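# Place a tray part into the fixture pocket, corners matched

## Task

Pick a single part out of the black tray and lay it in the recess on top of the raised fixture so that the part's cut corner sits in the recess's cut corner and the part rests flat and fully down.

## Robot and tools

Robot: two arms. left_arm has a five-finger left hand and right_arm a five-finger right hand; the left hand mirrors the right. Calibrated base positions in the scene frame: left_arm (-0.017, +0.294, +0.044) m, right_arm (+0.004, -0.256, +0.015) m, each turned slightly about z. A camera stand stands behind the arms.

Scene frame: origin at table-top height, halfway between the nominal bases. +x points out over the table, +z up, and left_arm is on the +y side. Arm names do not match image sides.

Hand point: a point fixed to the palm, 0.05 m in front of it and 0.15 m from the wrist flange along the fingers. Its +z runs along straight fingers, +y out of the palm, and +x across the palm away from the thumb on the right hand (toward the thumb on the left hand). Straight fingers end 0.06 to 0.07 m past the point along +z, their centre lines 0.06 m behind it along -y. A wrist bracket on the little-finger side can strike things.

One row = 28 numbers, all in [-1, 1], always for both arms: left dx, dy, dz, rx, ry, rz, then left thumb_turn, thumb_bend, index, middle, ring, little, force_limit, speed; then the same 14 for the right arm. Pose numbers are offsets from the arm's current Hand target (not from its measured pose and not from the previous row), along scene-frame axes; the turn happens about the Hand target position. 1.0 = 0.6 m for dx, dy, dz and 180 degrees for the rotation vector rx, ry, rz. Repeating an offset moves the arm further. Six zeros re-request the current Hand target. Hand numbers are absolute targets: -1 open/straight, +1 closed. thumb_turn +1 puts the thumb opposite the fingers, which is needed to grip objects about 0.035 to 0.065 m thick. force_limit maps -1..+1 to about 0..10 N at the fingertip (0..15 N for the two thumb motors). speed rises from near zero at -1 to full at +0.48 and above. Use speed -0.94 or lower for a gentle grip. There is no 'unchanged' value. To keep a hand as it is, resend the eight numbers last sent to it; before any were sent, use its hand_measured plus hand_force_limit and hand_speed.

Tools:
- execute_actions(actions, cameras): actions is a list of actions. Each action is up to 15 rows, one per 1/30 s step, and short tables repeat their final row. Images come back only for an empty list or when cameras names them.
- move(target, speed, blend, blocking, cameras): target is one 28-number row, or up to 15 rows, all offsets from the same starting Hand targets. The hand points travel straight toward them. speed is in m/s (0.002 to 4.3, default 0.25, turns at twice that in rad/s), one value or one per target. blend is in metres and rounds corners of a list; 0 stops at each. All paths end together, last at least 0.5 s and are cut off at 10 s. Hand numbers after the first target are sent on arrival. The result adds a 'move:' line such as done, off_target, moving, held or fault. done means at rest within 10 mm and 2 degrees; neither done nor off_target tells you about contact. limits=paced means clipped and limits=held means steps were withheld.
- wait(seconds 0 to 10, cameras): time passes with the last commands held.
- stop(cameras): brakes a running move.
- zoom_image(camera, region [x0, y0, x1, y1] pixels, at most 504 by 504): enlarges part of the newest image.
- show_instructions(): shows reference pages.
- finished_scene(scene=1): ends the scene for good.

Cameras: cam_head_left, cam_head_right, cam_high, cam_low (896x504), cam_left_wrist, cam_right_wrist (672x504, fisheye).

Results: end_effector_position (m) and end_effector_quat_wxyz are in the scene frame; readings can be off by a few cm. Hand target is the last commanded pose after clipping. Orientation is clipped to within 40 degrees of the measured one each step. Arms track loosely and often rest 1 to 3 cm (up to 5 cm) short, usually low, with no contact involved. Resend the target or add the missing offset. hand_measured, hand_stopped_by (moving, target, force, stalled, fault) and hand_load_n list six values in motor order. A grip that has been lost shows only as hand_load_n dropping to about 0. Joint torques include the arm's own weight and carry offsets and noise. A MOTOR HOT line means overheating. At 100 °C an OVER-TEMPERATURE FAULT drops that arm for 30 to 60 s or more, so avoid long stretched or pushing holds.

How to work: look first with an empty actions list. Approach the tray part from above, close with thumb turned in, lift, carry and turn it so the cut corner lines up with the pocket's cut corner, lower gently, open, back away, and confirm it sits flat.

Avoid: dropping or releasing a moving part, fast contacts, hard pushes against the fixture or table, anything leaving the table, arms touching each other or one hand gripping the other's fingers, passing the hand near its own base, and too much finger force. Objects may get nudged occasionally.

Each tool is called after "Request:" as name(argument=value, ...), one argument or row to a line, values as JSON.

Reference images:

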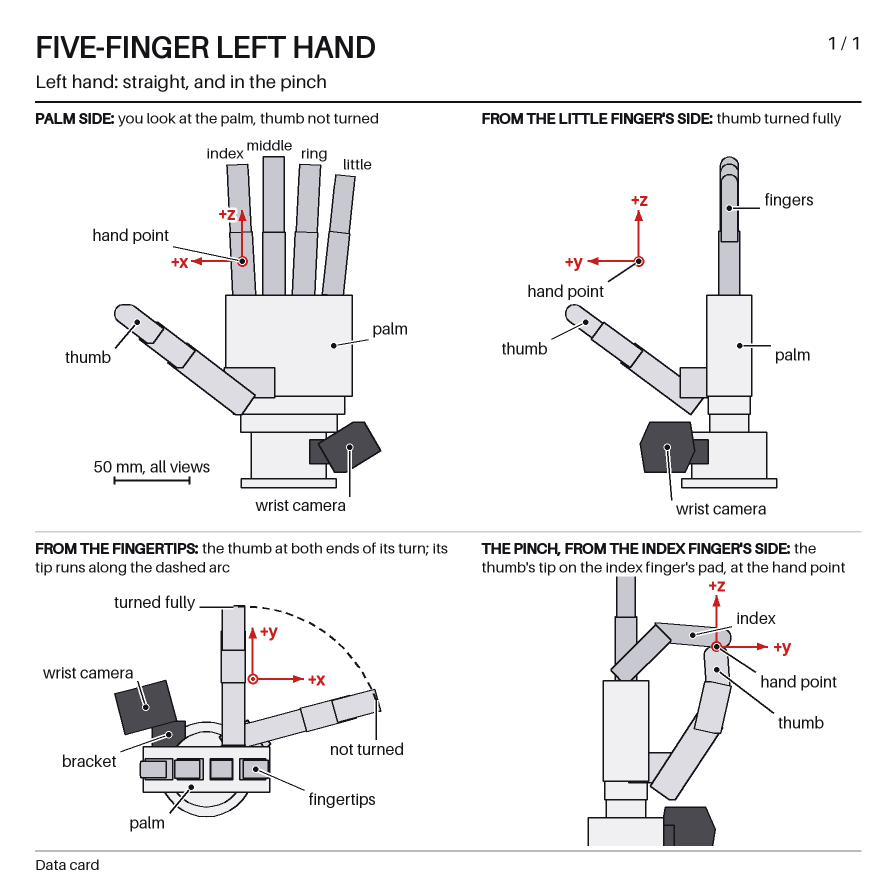

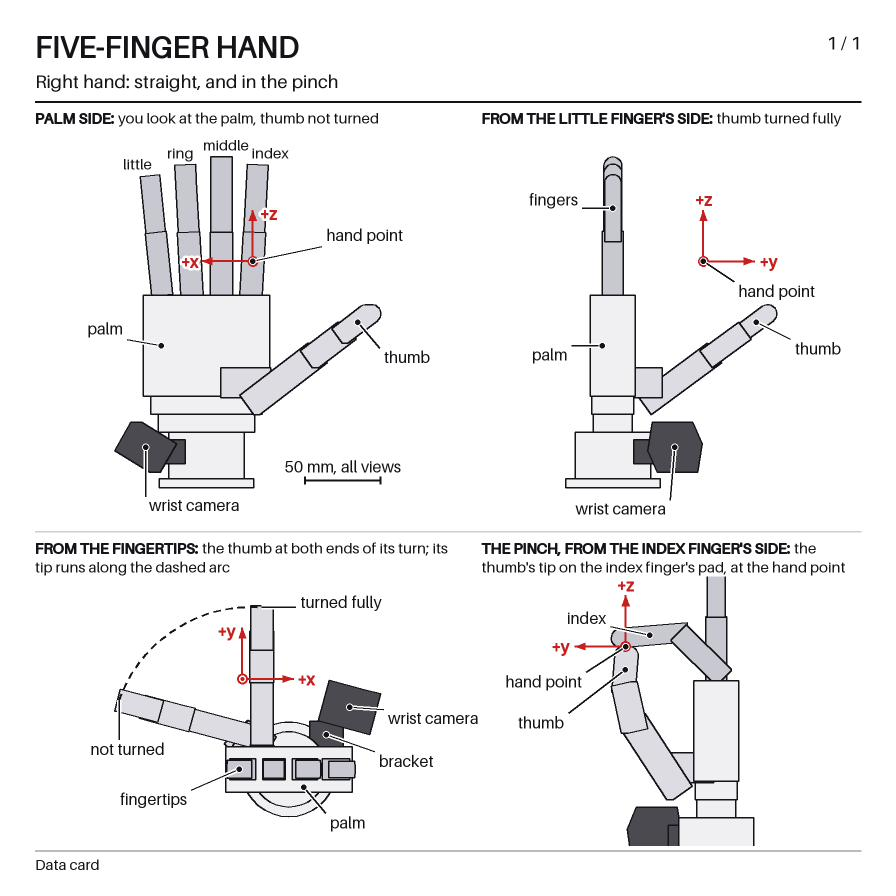

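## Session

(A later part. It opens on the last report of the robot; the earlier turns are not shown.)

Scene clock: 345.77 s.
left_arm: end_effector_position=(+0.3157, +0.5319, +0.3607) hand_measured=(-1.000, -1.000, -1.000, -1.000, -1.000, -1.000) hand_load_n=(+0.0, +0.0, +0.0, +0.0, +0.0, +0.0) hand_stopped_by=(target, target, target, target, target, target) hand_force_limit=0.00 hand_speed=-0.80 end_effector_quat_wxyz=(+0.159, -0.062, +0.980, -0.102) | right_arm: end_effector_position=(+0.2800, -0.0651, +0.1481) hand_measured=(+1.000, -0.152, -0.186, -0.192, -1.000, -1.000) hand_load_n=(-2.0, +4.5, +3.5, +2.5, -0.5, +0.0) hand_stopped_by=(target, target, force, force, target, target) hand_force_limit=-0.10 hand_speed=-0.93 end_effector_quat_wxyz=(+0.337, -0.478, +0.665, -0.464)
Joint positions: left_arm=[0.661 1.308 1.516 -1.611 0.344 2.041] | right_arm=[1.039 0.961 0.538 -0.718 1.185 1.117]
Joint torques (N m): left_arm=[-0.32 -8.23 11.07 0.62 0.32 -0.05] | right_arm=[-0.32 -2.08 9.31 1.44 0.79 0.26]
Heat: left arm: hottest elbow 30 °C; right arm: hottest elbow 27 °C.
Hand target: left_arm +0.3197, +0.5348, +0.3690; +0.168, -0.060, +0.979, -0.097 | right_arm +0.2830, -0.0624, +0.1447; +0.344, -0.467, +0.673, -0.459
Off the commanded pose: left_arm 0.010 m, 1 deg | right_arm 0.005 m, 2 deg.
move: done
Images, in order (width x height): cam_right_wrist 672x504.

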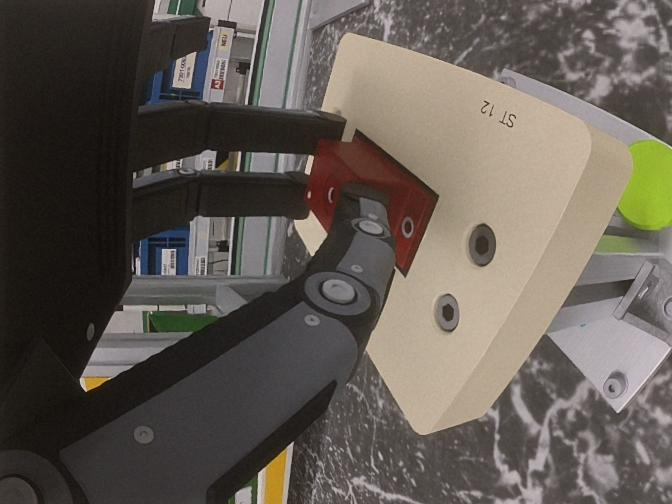

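Request:
move(
  target=[0,0,0,0,0,0,-1,-1,-1,-1,-1,-1,0,-0.8,0,0,0.002,0,0,0,1,-0.15,-0.3,-0.3,-1,-1,-0.1,-0.93],
  speed=0.02,
  cameras=["cam_right_wrist","cam_high","cam_low"],
)

Request:
zoom_image(
  camera="cam_right_wrist",
  region=[330, 120, 470, 300],
)

Request:
zoom_image(
  camera="cam_high",
  region=[445, 190, 485, 220],
)

Scene clock: 359.10 s.
left_arm: end_effector_position=(+0.3157, +0.5319, +0.3607) hand_measured=(-1.000, -1.000, -1.000, -1.000, -1.000, -1.000) hand_load_n=(+0.0, +0.0, +0.0, +0.0, +0.0, +0.0) hand_stopped_by=(target, target, target, target, target, target) hand_force_limit=0.00 hand_speed=-0.80 end_effector_quat_wxyz=(+0.159, -0.062, +0.980, -0.102) | right_arm: end_effector_position=(+0.2799, -0.0648, +0.1480) hand_measured=(+1.000, -0.150, -0.300, -0.300, -1.000, -1.000) hand_load_n=(-3.0, +1.5, +0.0, +0.0, +0.0, +0.0) hand_stopped_by=(target, target, target, target, target, target) hand_force_limit=-0.10 hand_speed=-0.93 end_effector_quat_wxyz=(+0.338, -0.478, +0.666, -0.463)
Joint positions: left_arm=[0.661 1.308 1.516 -1.611 0.344 2.041] | right_arm=[1.04 0.961 0.538 -0.717 1.184 1.117]
Joint torques (N m): left_arm=[-0.03 -8.23 11.06 0.61 0.31 -0.05] | right_arm=[-0.44 -2.26 9.47 1.28 0.84 0.25]
Heat: left arm: hottest elbow 30 °C; right arm: hottest elbow 27 °C.
Hand target: left_arm +0.3197, +0.5348, +0.3690; +0.168, -0.060, +0.979, -0.097 | right_arm +0.2830, -0.0623, +0.1460; +0.344, -0.467, +0.673, -0.459
Off the commanded pose: left_arm 0.010 m, 1 deg | right_arm 0.004 m, 2 deg.
move: done
Images, in order (width x height): cam_high 896x504, cam_low 896x504, cam_right_wrist 672x504.

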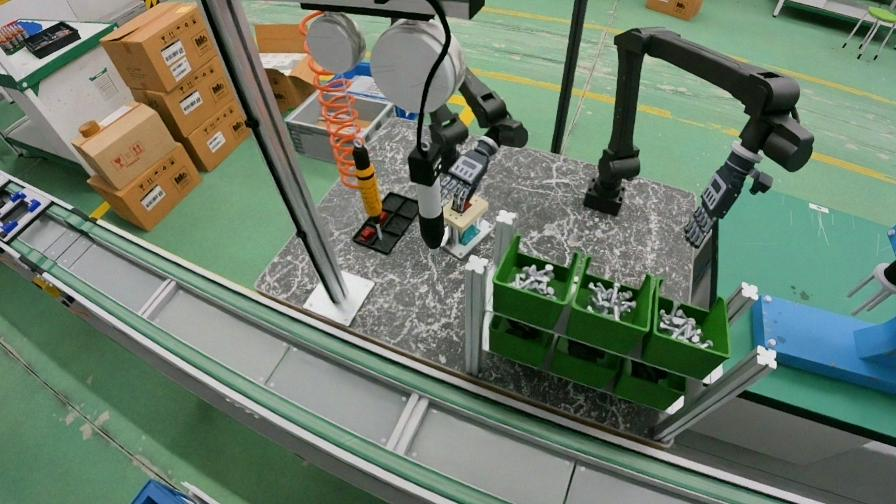

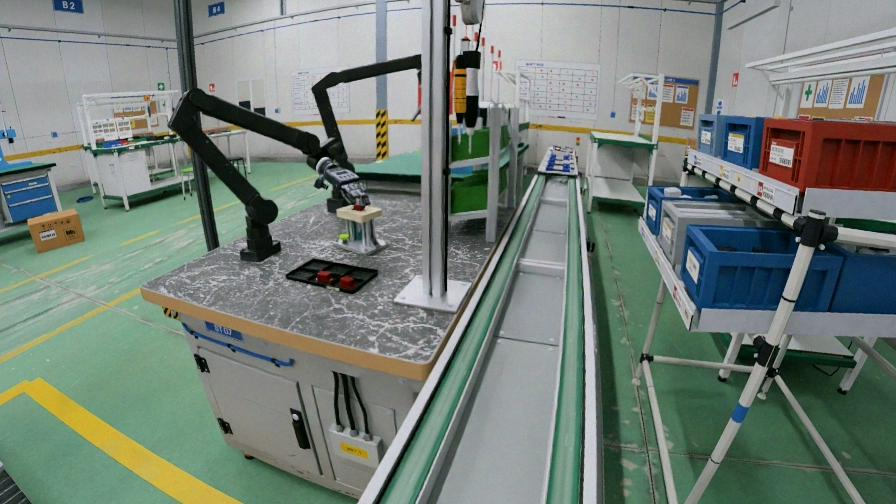

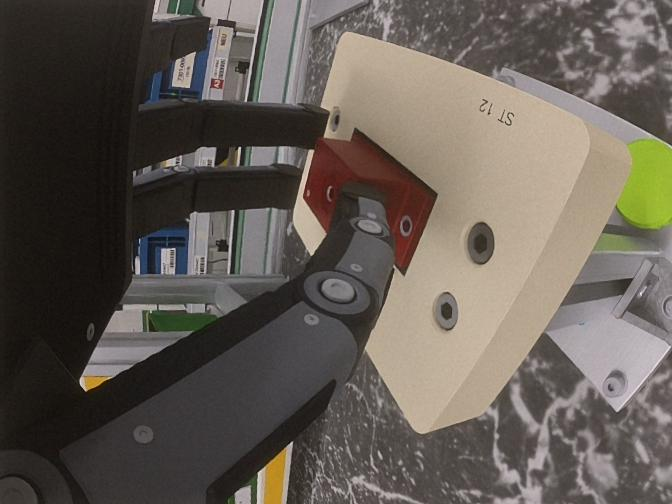

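Scaled by 2.800 from the camera's 672x504 image, which has a finer 960x720 frame.

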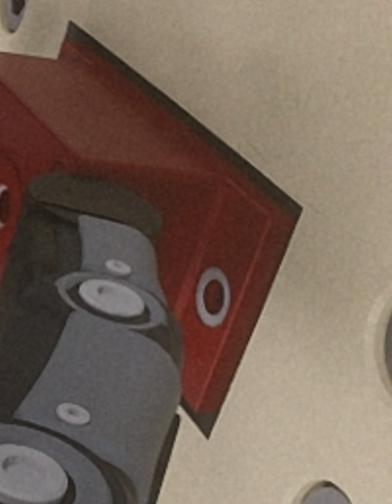

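Scaled by 12.600 from the camera's 896x504 image, which has a finer 1280x720 frame.

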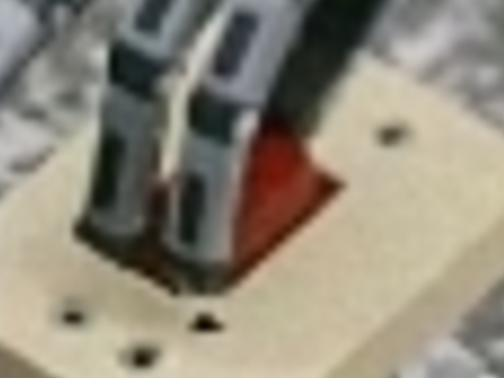

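Request:
move(
  target=[
    [0,0,0,0,0,0,-1,-1,-1,-1,-1,-1,0,-0.8,-0.0083,0,0.0083,0,0,0,1,-0.15,-0.7,-0.7,-1,-1,-0.1,-0.9],
    [0,0,0,0,0,0,-1,-1,-1,-1,-1,-1,0,-0.8,-0.0133,0,0.05,0,0,0,1,-0.15,-0.7,-0.7,-1,-1,-0.1,-0.9],
  ],
  speed=0.04,
  blend=0.003,
  cameras=["cam_right_wrist","cam_high","cam_low"],
)

Request:
zoom_image(
  camera="cam_high",
  region=[445, 190, 485, 220],
)

Request:
zoom_image(
  camera="cam_low",
  region=[340, 190, 380, 220],
)

Scene clock: 364.53 s.
left_arm: end_effector_position=(+0.3157, +0.5319, +0.3607) hand_measured=(-1.000, -1.000, -1.000, -1.000, -1.000, -1.000) hand_load_n=(+0.0, +0.0, +0.0, +0.5, +0.0, +0.0) hand_stopped_by=(target, target, target, target, target, target) hand_force_limit=0.00 hand_speed=-0.80 end_effector_quat_wxyz=(+0.159, -0.062, +0.980, -0.102) | right_arm: end_effector_position=(+0.2690, -0.0793, +0.1497) hand_measured=(+1.000, -0.150, -0.700, -0.700, -1.000, -1.000) hand_load_n=(+0.0, +0.0, +0.0, +0.0, +0.0, +0.0) hand_stopped_by=(target, target, target, target, target, target) hand_force_limit=-0.10 hand_speed=-0.90 end_effector_quat_wxyz=(+0.318, -0.483, +0.665, -0.472)
Joint positions: left_arm=[0.661 1.308 1.516 -1.611 0.344 2.041] | right_arm=[1.053 0.94 0.549 -0.862 1.191 1.196]
Joint torques (N m): left_arm=[-0.09 -8.41 11.06 0.61 0.31 -0.05] | right_arm=[0.85 -3.84 14.48 0.14 1.07 0.13]
Heat: left arm: hottest elbow 30 °C; right arm: hottest elbow 27 °C.
Hand target: left_arm +0.3197, +0.5348, +0.3690; +0.168, -0.060, +0.979, -0.097 | right_arm +0.2750, -0.0624, +0.1759; +0.344, -0.467, +0.673, -0.459
Off the commanded pose: left_arm 0.010 m, 1 deg | right_arm 0.032 m, 4 deg.
move: off_target (right_arm); blend cut to 0 m at target 1
Images, in order (width x height): cam_high 896x504, cam_low 896x504, cam_right_wrist 672x504.

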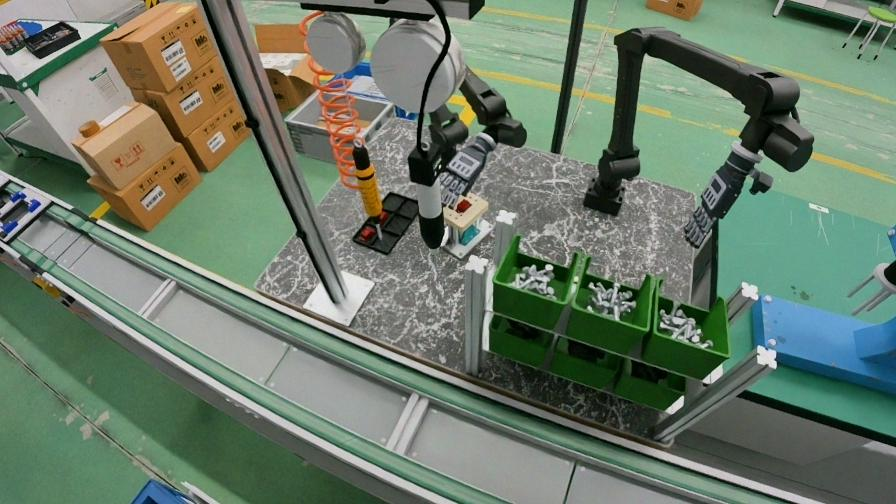

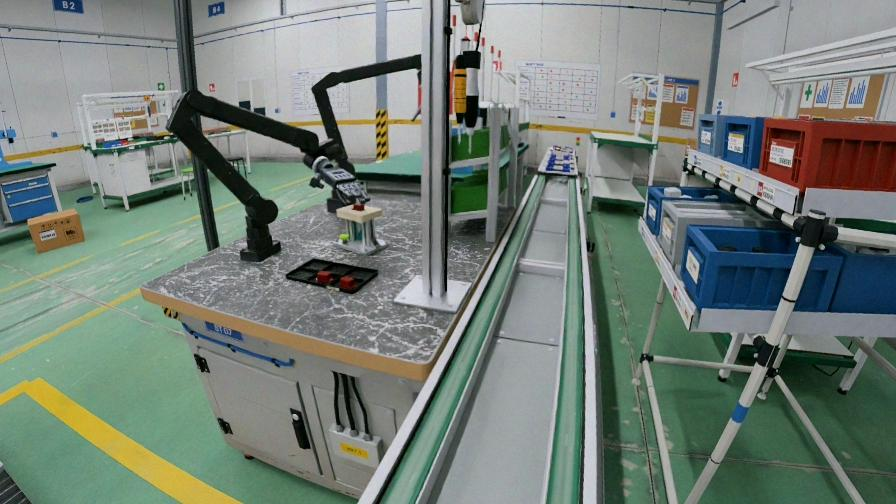

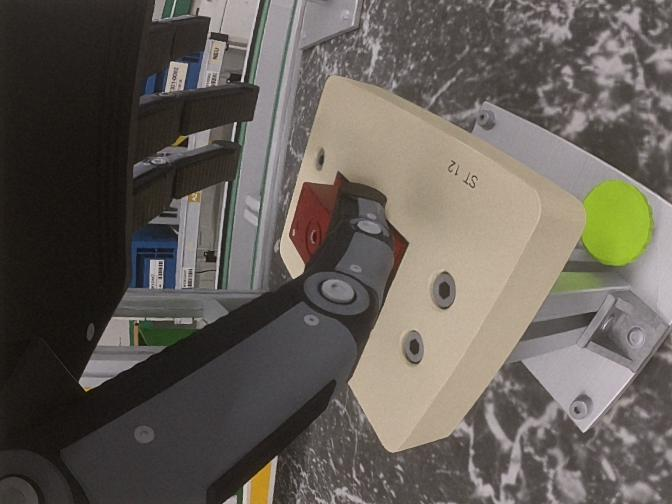

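Scaled by 12.600 from the camera's 896x504 image, which has a finer 1280x720 frame.

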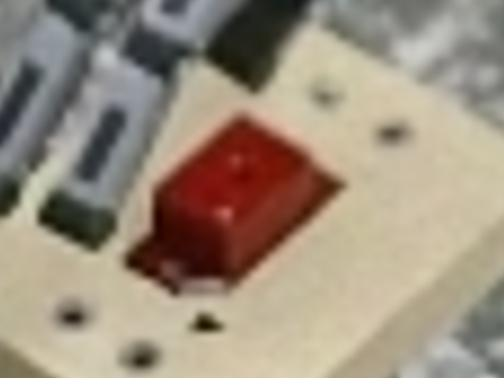

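Scaled by 12.600 from the camera's 896x504 image, which has a finer 1280x720 frame.

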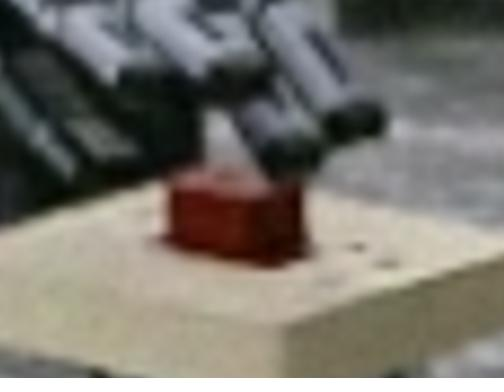

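Request:
move(
  target=[0,0,0,0,0,0,-1,-1,-1,-1,-1,-1,0,-0.8,-0.01,-0.01,0.05,0,0,0,1,-0.15,-0.7,-0.7,-1,-1,-0.1,-0.9],
  speed=0.06,
  cameras=["cam_right_wrist","cam_high","cam_low"],
)

Request:
zoom_image(
  camera="cam_high",
  region=[445, 190, 485, 220],
)

Request:
zoom_image(
  camera="cam_low",
  region=[340, 190, 380, 220],
)

Scene clock: 367.33 s.
left_arm: end_effector_position=(+0.3157, +0.5319, +0.3607) hand_measured=(-1.000, -1.000, -1.000, -1.000, -1.000, -1.000) hand_load_n=(+0.0, +0.0, +0.0, +0.0, +0.0, +0.0) hand_stopped_by=(target, target, target, target, target, target) hand_force_limit=0.00 hand_speed=-0.80 end_effector_quat_wxyz=(+0.159, -0.062, +0.980, -0.102) | right_arm: end_effector_position=(+0.2639, -0.0837, +0.1791) hand_measured=(+1.000, -0.150, -0.700, -0.700, -1.000, -1.000) hand_load_n=(+0.0, +0.0, +0.0, +0.0, +0.0, +0.0) hand_stopped_by=(target, target, target, target, target, target) hand_force_limit=-0.10 hand_speed=-0.90 end_effector_quat_wxyz=(+0.319, -0.483, +0.665, -0.472)
Joint positions: left_arm=[0.661 1.308 1.516 -1.611 0.344 2.041] | right_arm=[1.065 0.886 0.604 -0.997 1.194 1.224]
Joint torques (N m): left_arm=[-0.32 -8.47 11.06 0.58 0.32 -0.05] | right_arm=[0.85 -3.25 14.94 0.13 1.08 0.13]
Heat: left arm: hottest elbow 30 °C; right arm: hottest elbow 28 °C.
Hand target: left_arm +0.3197, +0.5348, +0.3690; +0.168, -0.060, +0.979, -0.097 | right_arm +0.2690, -0.0683, +0.2059; +0.344, -0.467, +0.673, -0.459
Off the commanded pose: left_arm 0.010 m, 1 deg | right_arm 0.031 m, 4 deg.
move: off_target (right_arm)
Images, in order (width x height): cam_high 896x504, cam_low 896x504, cam_right_wrist 672x504.

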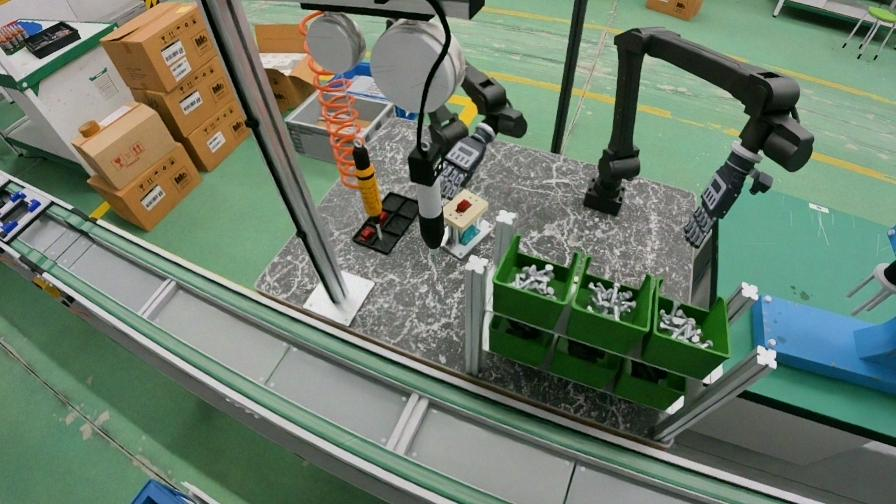

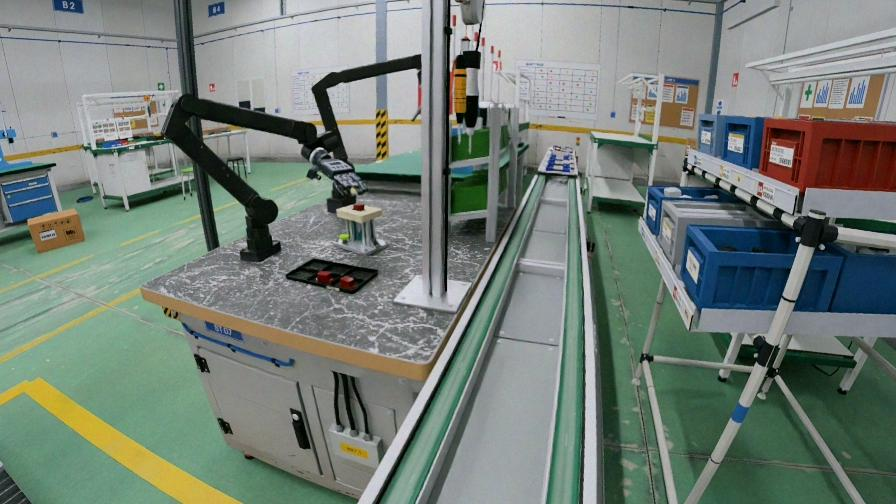

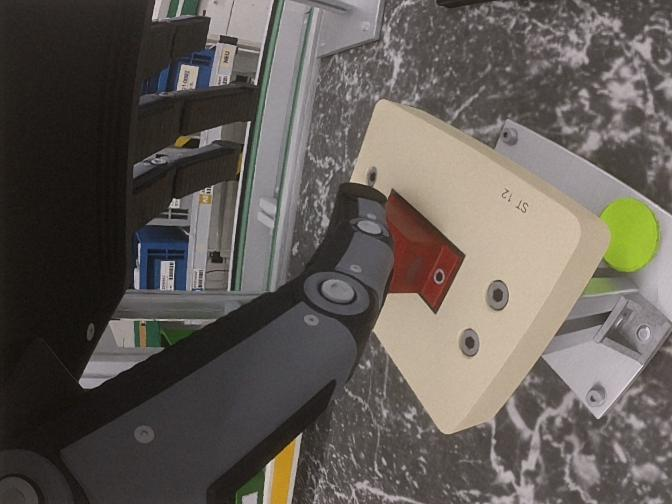

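Scaled by 12.600 from the camera's 896x504 image, which has a finer 1280x720 frame.

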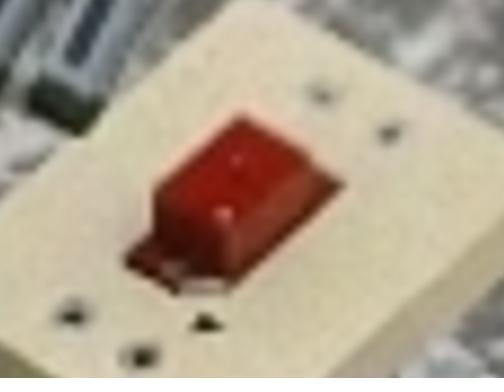

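Scaled by 12.600 from the camera's 896x504 image, which has a finer 1280x720 frame.

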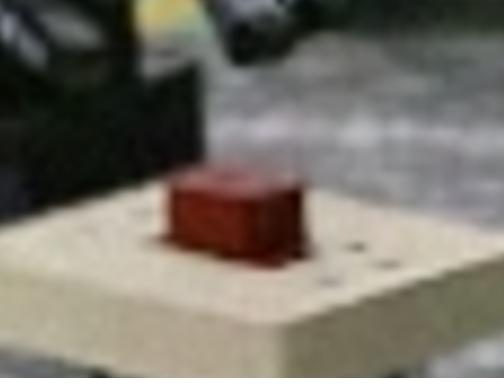

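Request:
zoom_image(
  camera="cam_right_wrist",
  region=[370, 170, 490, 330],
)

Request:
zoom_image(
  camera="cam_high",
  region=[450, 194, 480, 216],
)

Scaled by 3.150 from the camera's 672x504 image, which has a finer 960x720 frame.

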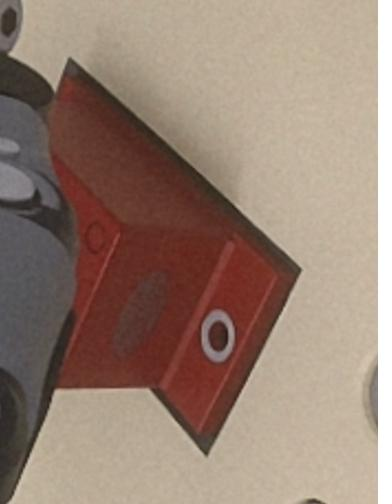

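Scaled by 16.800 from the camera's 896x504 image, which has a finer 1280x720 frame.

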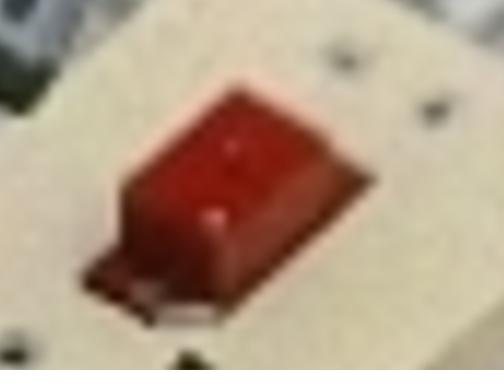

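Request:
move(
  target=[0,0,0,0,0,0,-1,-1,-1,-1,-1,-1,0,-0.8,-0.03,-0.01,0.13,0,0,0,1,-0.15,-0.7,-0.7,-1,-1,-0.1,-0.9],
  speed=0.15,
  cameras=["cam_right_wrist","cam_high","cam_low"],
)

Scene clock: 371.23 s.
left_arm: end_effector_position=(+0.3157, +0.5319, +0.3607) hand_measured=(-1.000, -1.000, -1.000, -1.000, -1.000, -1.000) hand_load_n=(+0.0, +0.0, +0.0, +0.0, +0.0, +0.0) hand_stopped_by=(target, target, target, target, target, target) hand_force_limit=0.00 hand_speed=-0.80 end_effector_quat_wxyz=(+0.159, -0.062, +0.980, -0.102) | right_arm: end_effector_position=(+0.2473, -0.0875, +0.2627) hand_measured=(+1.000, -0.150, -0.700, -0.700, -1.000, -1.000) hand_load_n=(+0.0, +0.0, +0.0, +0.0, +0.0, +0.0) hand_stopped_by=(target, target, target, target, target, target) hand_force_limit=-0.10 hand_speed=-0.90 end_effector_quat_wxyz=(+0.328, -0.477, +0.668, -0.467)
Joint positions: left_arm=[0.661 1.308 1.516 -1.611 0.344 2.041] | right_arm=[1.129 0.829 0.801 -1.385 1.211 1.394]
Joint torques (N m): left_arm=[-0.21 -8.47 11.07 0.65 0.32 -0.05] | right_arm=[0.85 -0.97 15.27 -0.03 1.11 0.16]
Heat: left arm: hottest elbow 30 °C; right arm: hottest elbow 28 °C.
Hand target: left_arm +0.3197, +0.5348, +0.3690; +0.168, -0.060, +0.979, -0.097 | right_arm +0.2510, -0.0743, +0.2839; +0.344, -0.467, +0.673, -0.459
Off the commanded pose: left_arm 0.010 m, 1 deg | right_arm 0.025 m, 2 deg.
move: off_target (right_arm)
Images, in order (width x height): cam_high 896x504, cam_low 896x504, cam_right_wrist 672x504.

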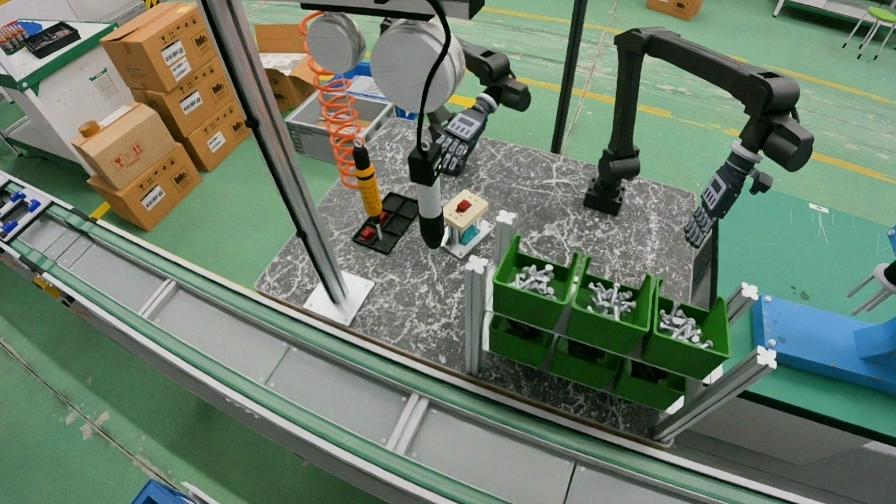

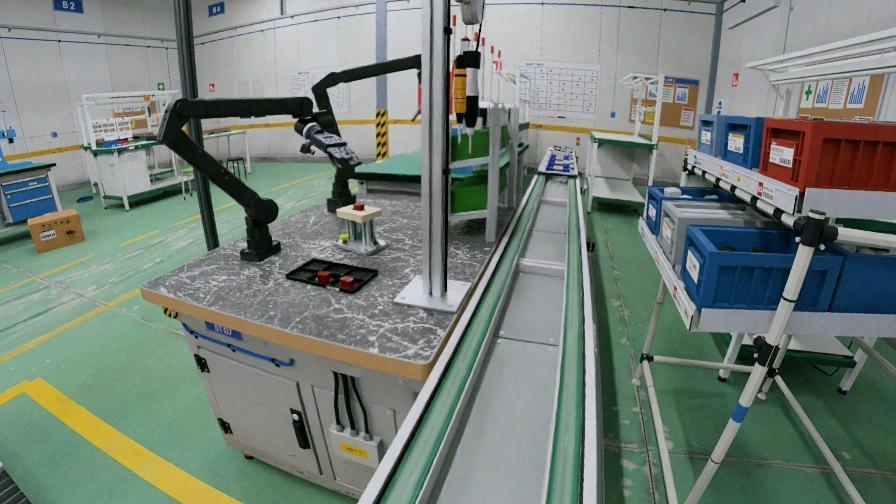

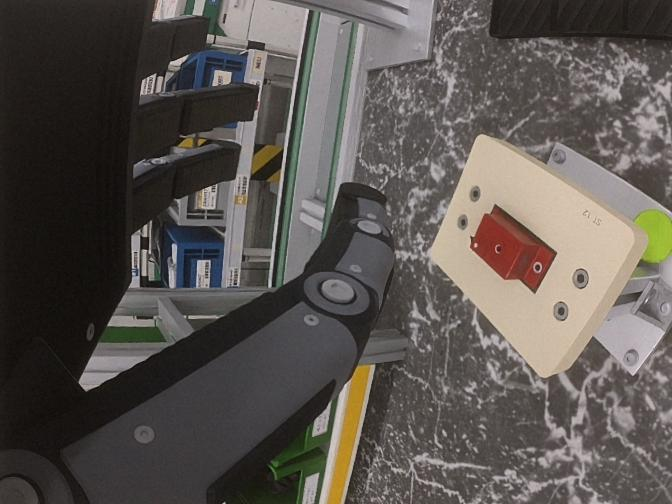

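Request:
zoom_image(
  camera="cam_right_wrist",
  region=[455, 190, 575, 310],
)

Request:
zoom_image(
  camera="cam_low",
  region=[345, 195, 375, 220],
)

Scaled by 4.200 from the camera's 672x504 image, which has a finer 960x720 frame.

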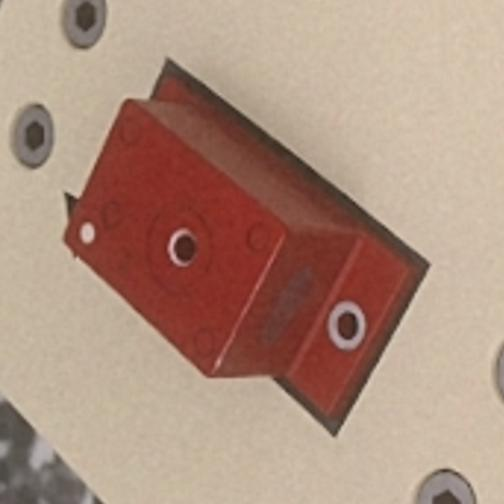

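Scaled by 16.800 from the camera's 896x504 image, which has a finer 1280x720 frame.

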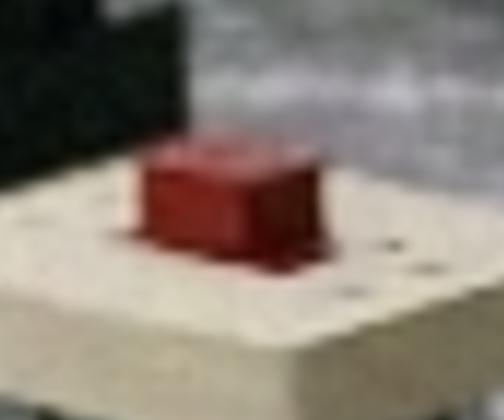

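Request:
zoom_image(
  camera="cam_right_wrist",
  region=[515, 240, 565, 300],
)

Request:
zoom_image(
  camera="cam_right_wrist",
  region=[465, 195, 515, 255],
)

Scaled by 8.400 from the camera's 672x504 image, which has a finer 960x720 frame.

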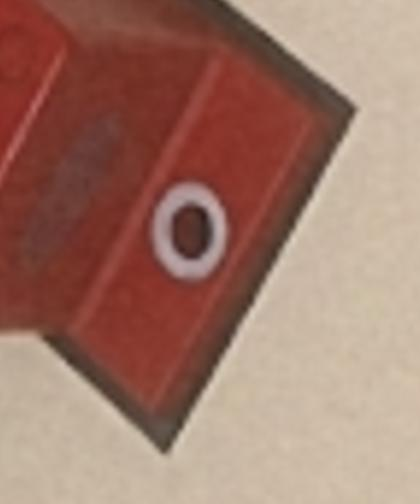

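Scaled by 8.400 from the camera's 672x504 image, which has a finer 960x720 frame.

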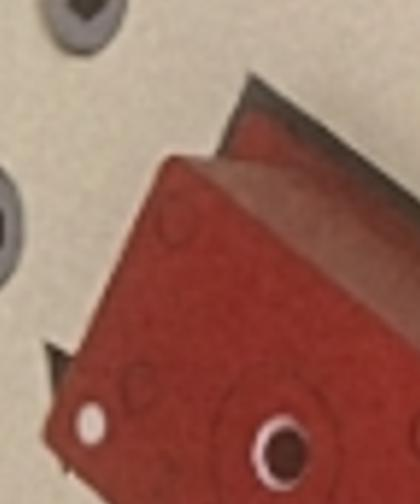

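Request:
wait(
  seconds=0.1,
  cameras=["cam_head_left","cam_head_right","cam_high"],
)

Scene clock: 373.83 s.
left_arm: end_effector_position=(+0.3157, +0.5319, +0.3607) hand_measured=(-1.000, -1.000, -1.000, -1.000, -1.000, -1.000) hand_load_n=(+0.0, +0.0, +0.0, +0.0, +0.0, +0.0) hand_stopped_by=(target, target, target, target, target, target) hand_force_limit=0.00 hand_speed=-0.80 end_effector_quat_wxyz=(+0.159, -0.062, +0.980, -0.102) | right_arm: end_effector_position=(+0.2473, -0.0875, +0.2627) hand_measured=(+1.000, -0.150, -0.700, -0.700, -1.000, -1.000) hand_load_n=(+0.0, +0.0, +0.0, +0.0, +0.0, +0.0) hand_stopped_by=(target, target, target, target, target, target) hand_force_limit=-0.10 hand_speed=-0.90 end_effector_quat_wxyz=(+0.328, -0.477, +0.668, -0.467)
Joint positions: left_arm=[0.661 1.308 1.516 -1.611 0.344 2.041] | right_arm=[1.129 0.829 0.801 -1.386 1.211 1.395]
Joint torques (N m): left_arm=[-0.26 -8.29 11.08 0.61 0.31 -0.06] | right_arm=[0.85 -1.03 15.25 -0.05 1.11 0.14]
Heat: left arm: hottest elbow 30 °C; right arm: hottest elbow 28 °C.
Hand target: left_arm +0.3197, +0.5348, +0.3690; +0.168, -0.060, +0.979, -0.097 | right_arm +0.2510, -0.0743, +0.2839; +0.344, -0.467, +0.673, -0.459
Off the commanded pose: left_arm 0.010 m, 1 deg | right_arm 0.025 m, 2 deg.
wait: 0.10 s; at rest from the start
Images, in order (width x height): cam_head_left 896x504, cam_head_right 896x504, cam_high 896x504.

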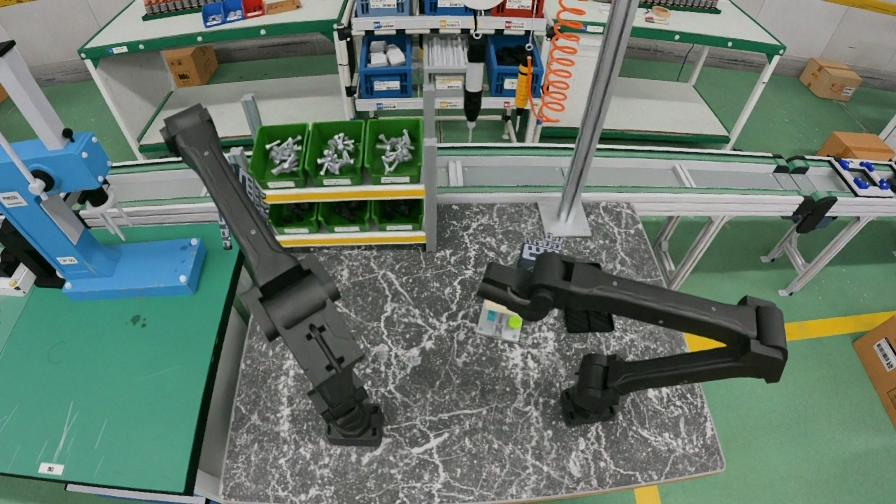

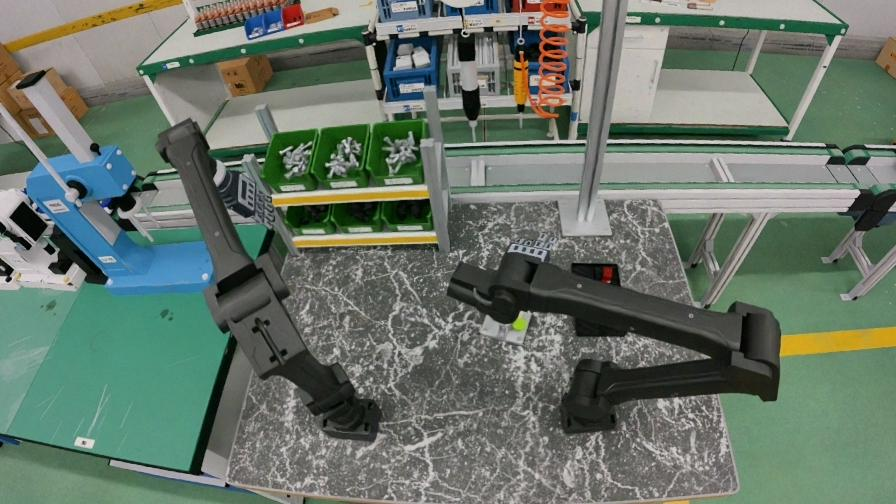

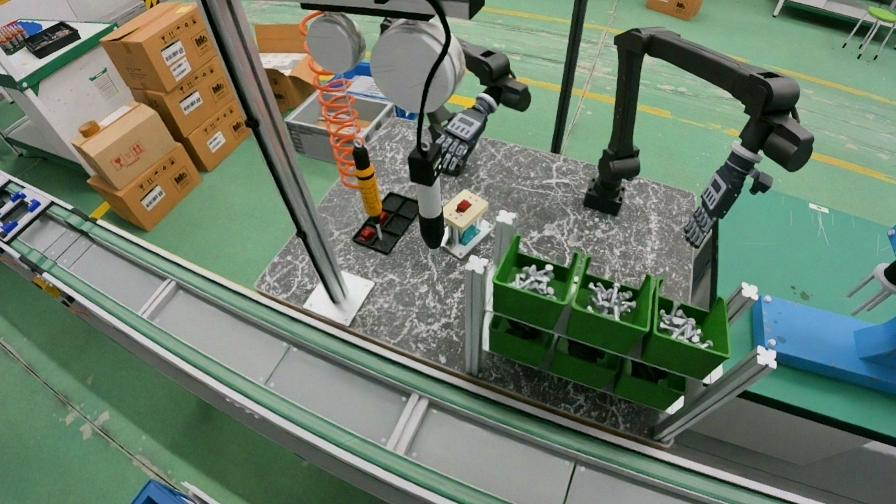

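Request:
zoom_image(
  camera="cam_high",
  region=[452, 196, 476, 216],
)

Scaled by 21.000 from the camera's 896x504 image, which has a finer 1280x720 frame.

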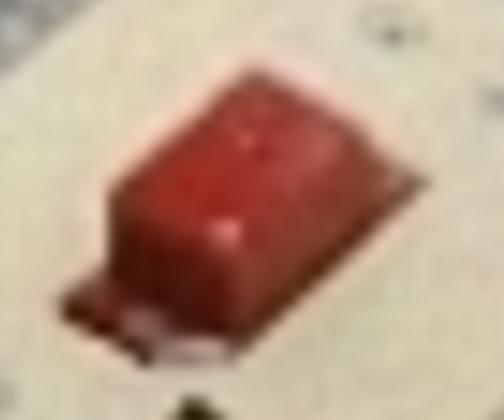

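Request:
move(
  target=[0,0,0,0,0,0,-1,-1,-1,-1,-1,-1,0,-0.8,0.09,-0.02,0.07,0,0,0,1,-0.15,-0.7,-0.7,-1,-1,-0.1,-0.9],
  speed=0.15,
  cameras=["cam_right_wrist"],
)

Scene clock: 386.00 s.
left_arm: end_effector_position=(+0.3157, +0.5319, +0.3607) hand_measured=(-1.000, -1.000, -1.000, -1.000, -1.000, -1.000) hand_load_n=(+0.0, -0.5, +0.0, +0.0, +0.0, +0.0) hand_stopped_by=(target, target, target, target, target, target) hand_force_limit=0.00 hand_speed=-0.80 end_effector_quat_wxyz=(+0.159, -0.062, +0.980, -0.102) | right_arm: end_effector_position=(+0.3012, -0.0873, +0.3071) hand_measured=(+1.000, -0.150, -0.700, -0.700, -1.000, -1.000) hand_load_n=(+0.0, +0.0, +0.0, +0.0, +0.0, +0.0) hand_stopped_by=(target, target, target, target, target, target) hand_force_limit=-0.10 hand_speed=-0.90 end_effector_quat_wxyz=(+0.327, -0.480, +0.669, -0.464)
Joint positions: left_arm=[0.661 1.308 1.516 -1.611 0.344 2.041] | right_arm=[0.911 0.814 0.88 -1.009 1.115 0.882]
Joint torques (N m): left_arm=[-0.32 -8.29 11.07 0.61 0.32 -0.05] | right_arm=[-0.67 -3.43 13.29 1.31 0.7 -0.08]
Heat: left arm: hottest elbow 30 °C; right arm: hottest elbow 30 °C.
Hand target: left_arm +0.3197, +0.5348, +0.3690; +0.168, -0.060, +0.979, -0.097 | right_arm +0.3050, -0.0864, +0.3258; +0.344, -0.467, +0.673, -0.459
Off the commanded pose: left_arm 0.010 m, 1 deg | right_arm 0.019 m, 3 deg.
move: off_target (right_arm)
Images, in order (width x height): cam_right_wrist 672x504.

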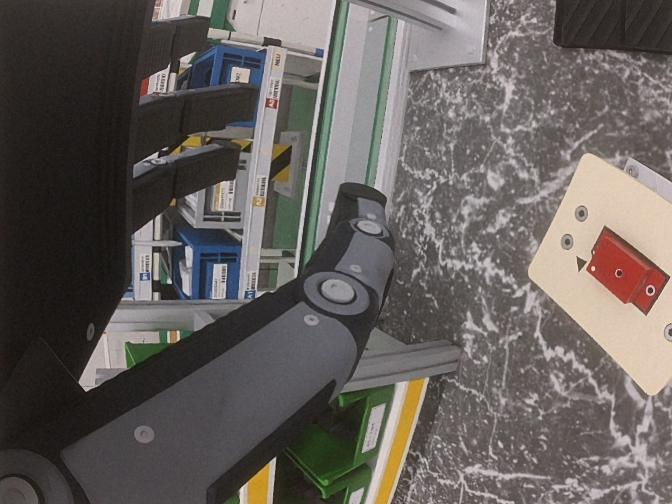

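Request:
zoom_image(
  camera="cam_right_wrist",
  region=[572, 217, 672, 327],
)

Scaled by 4.582 from the camera's 672x504 image, which has a finer 960x720 frame.

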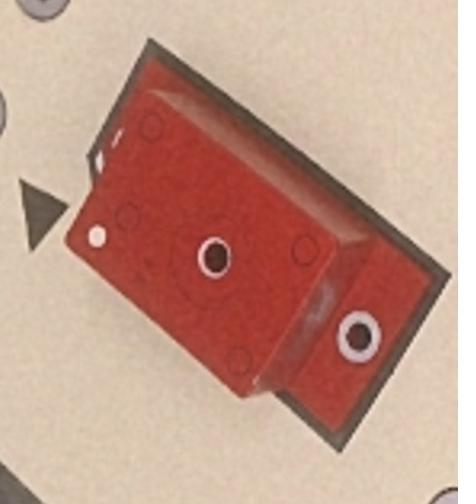

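Request:
finished_scene(
)

The scene is finished: the task was done.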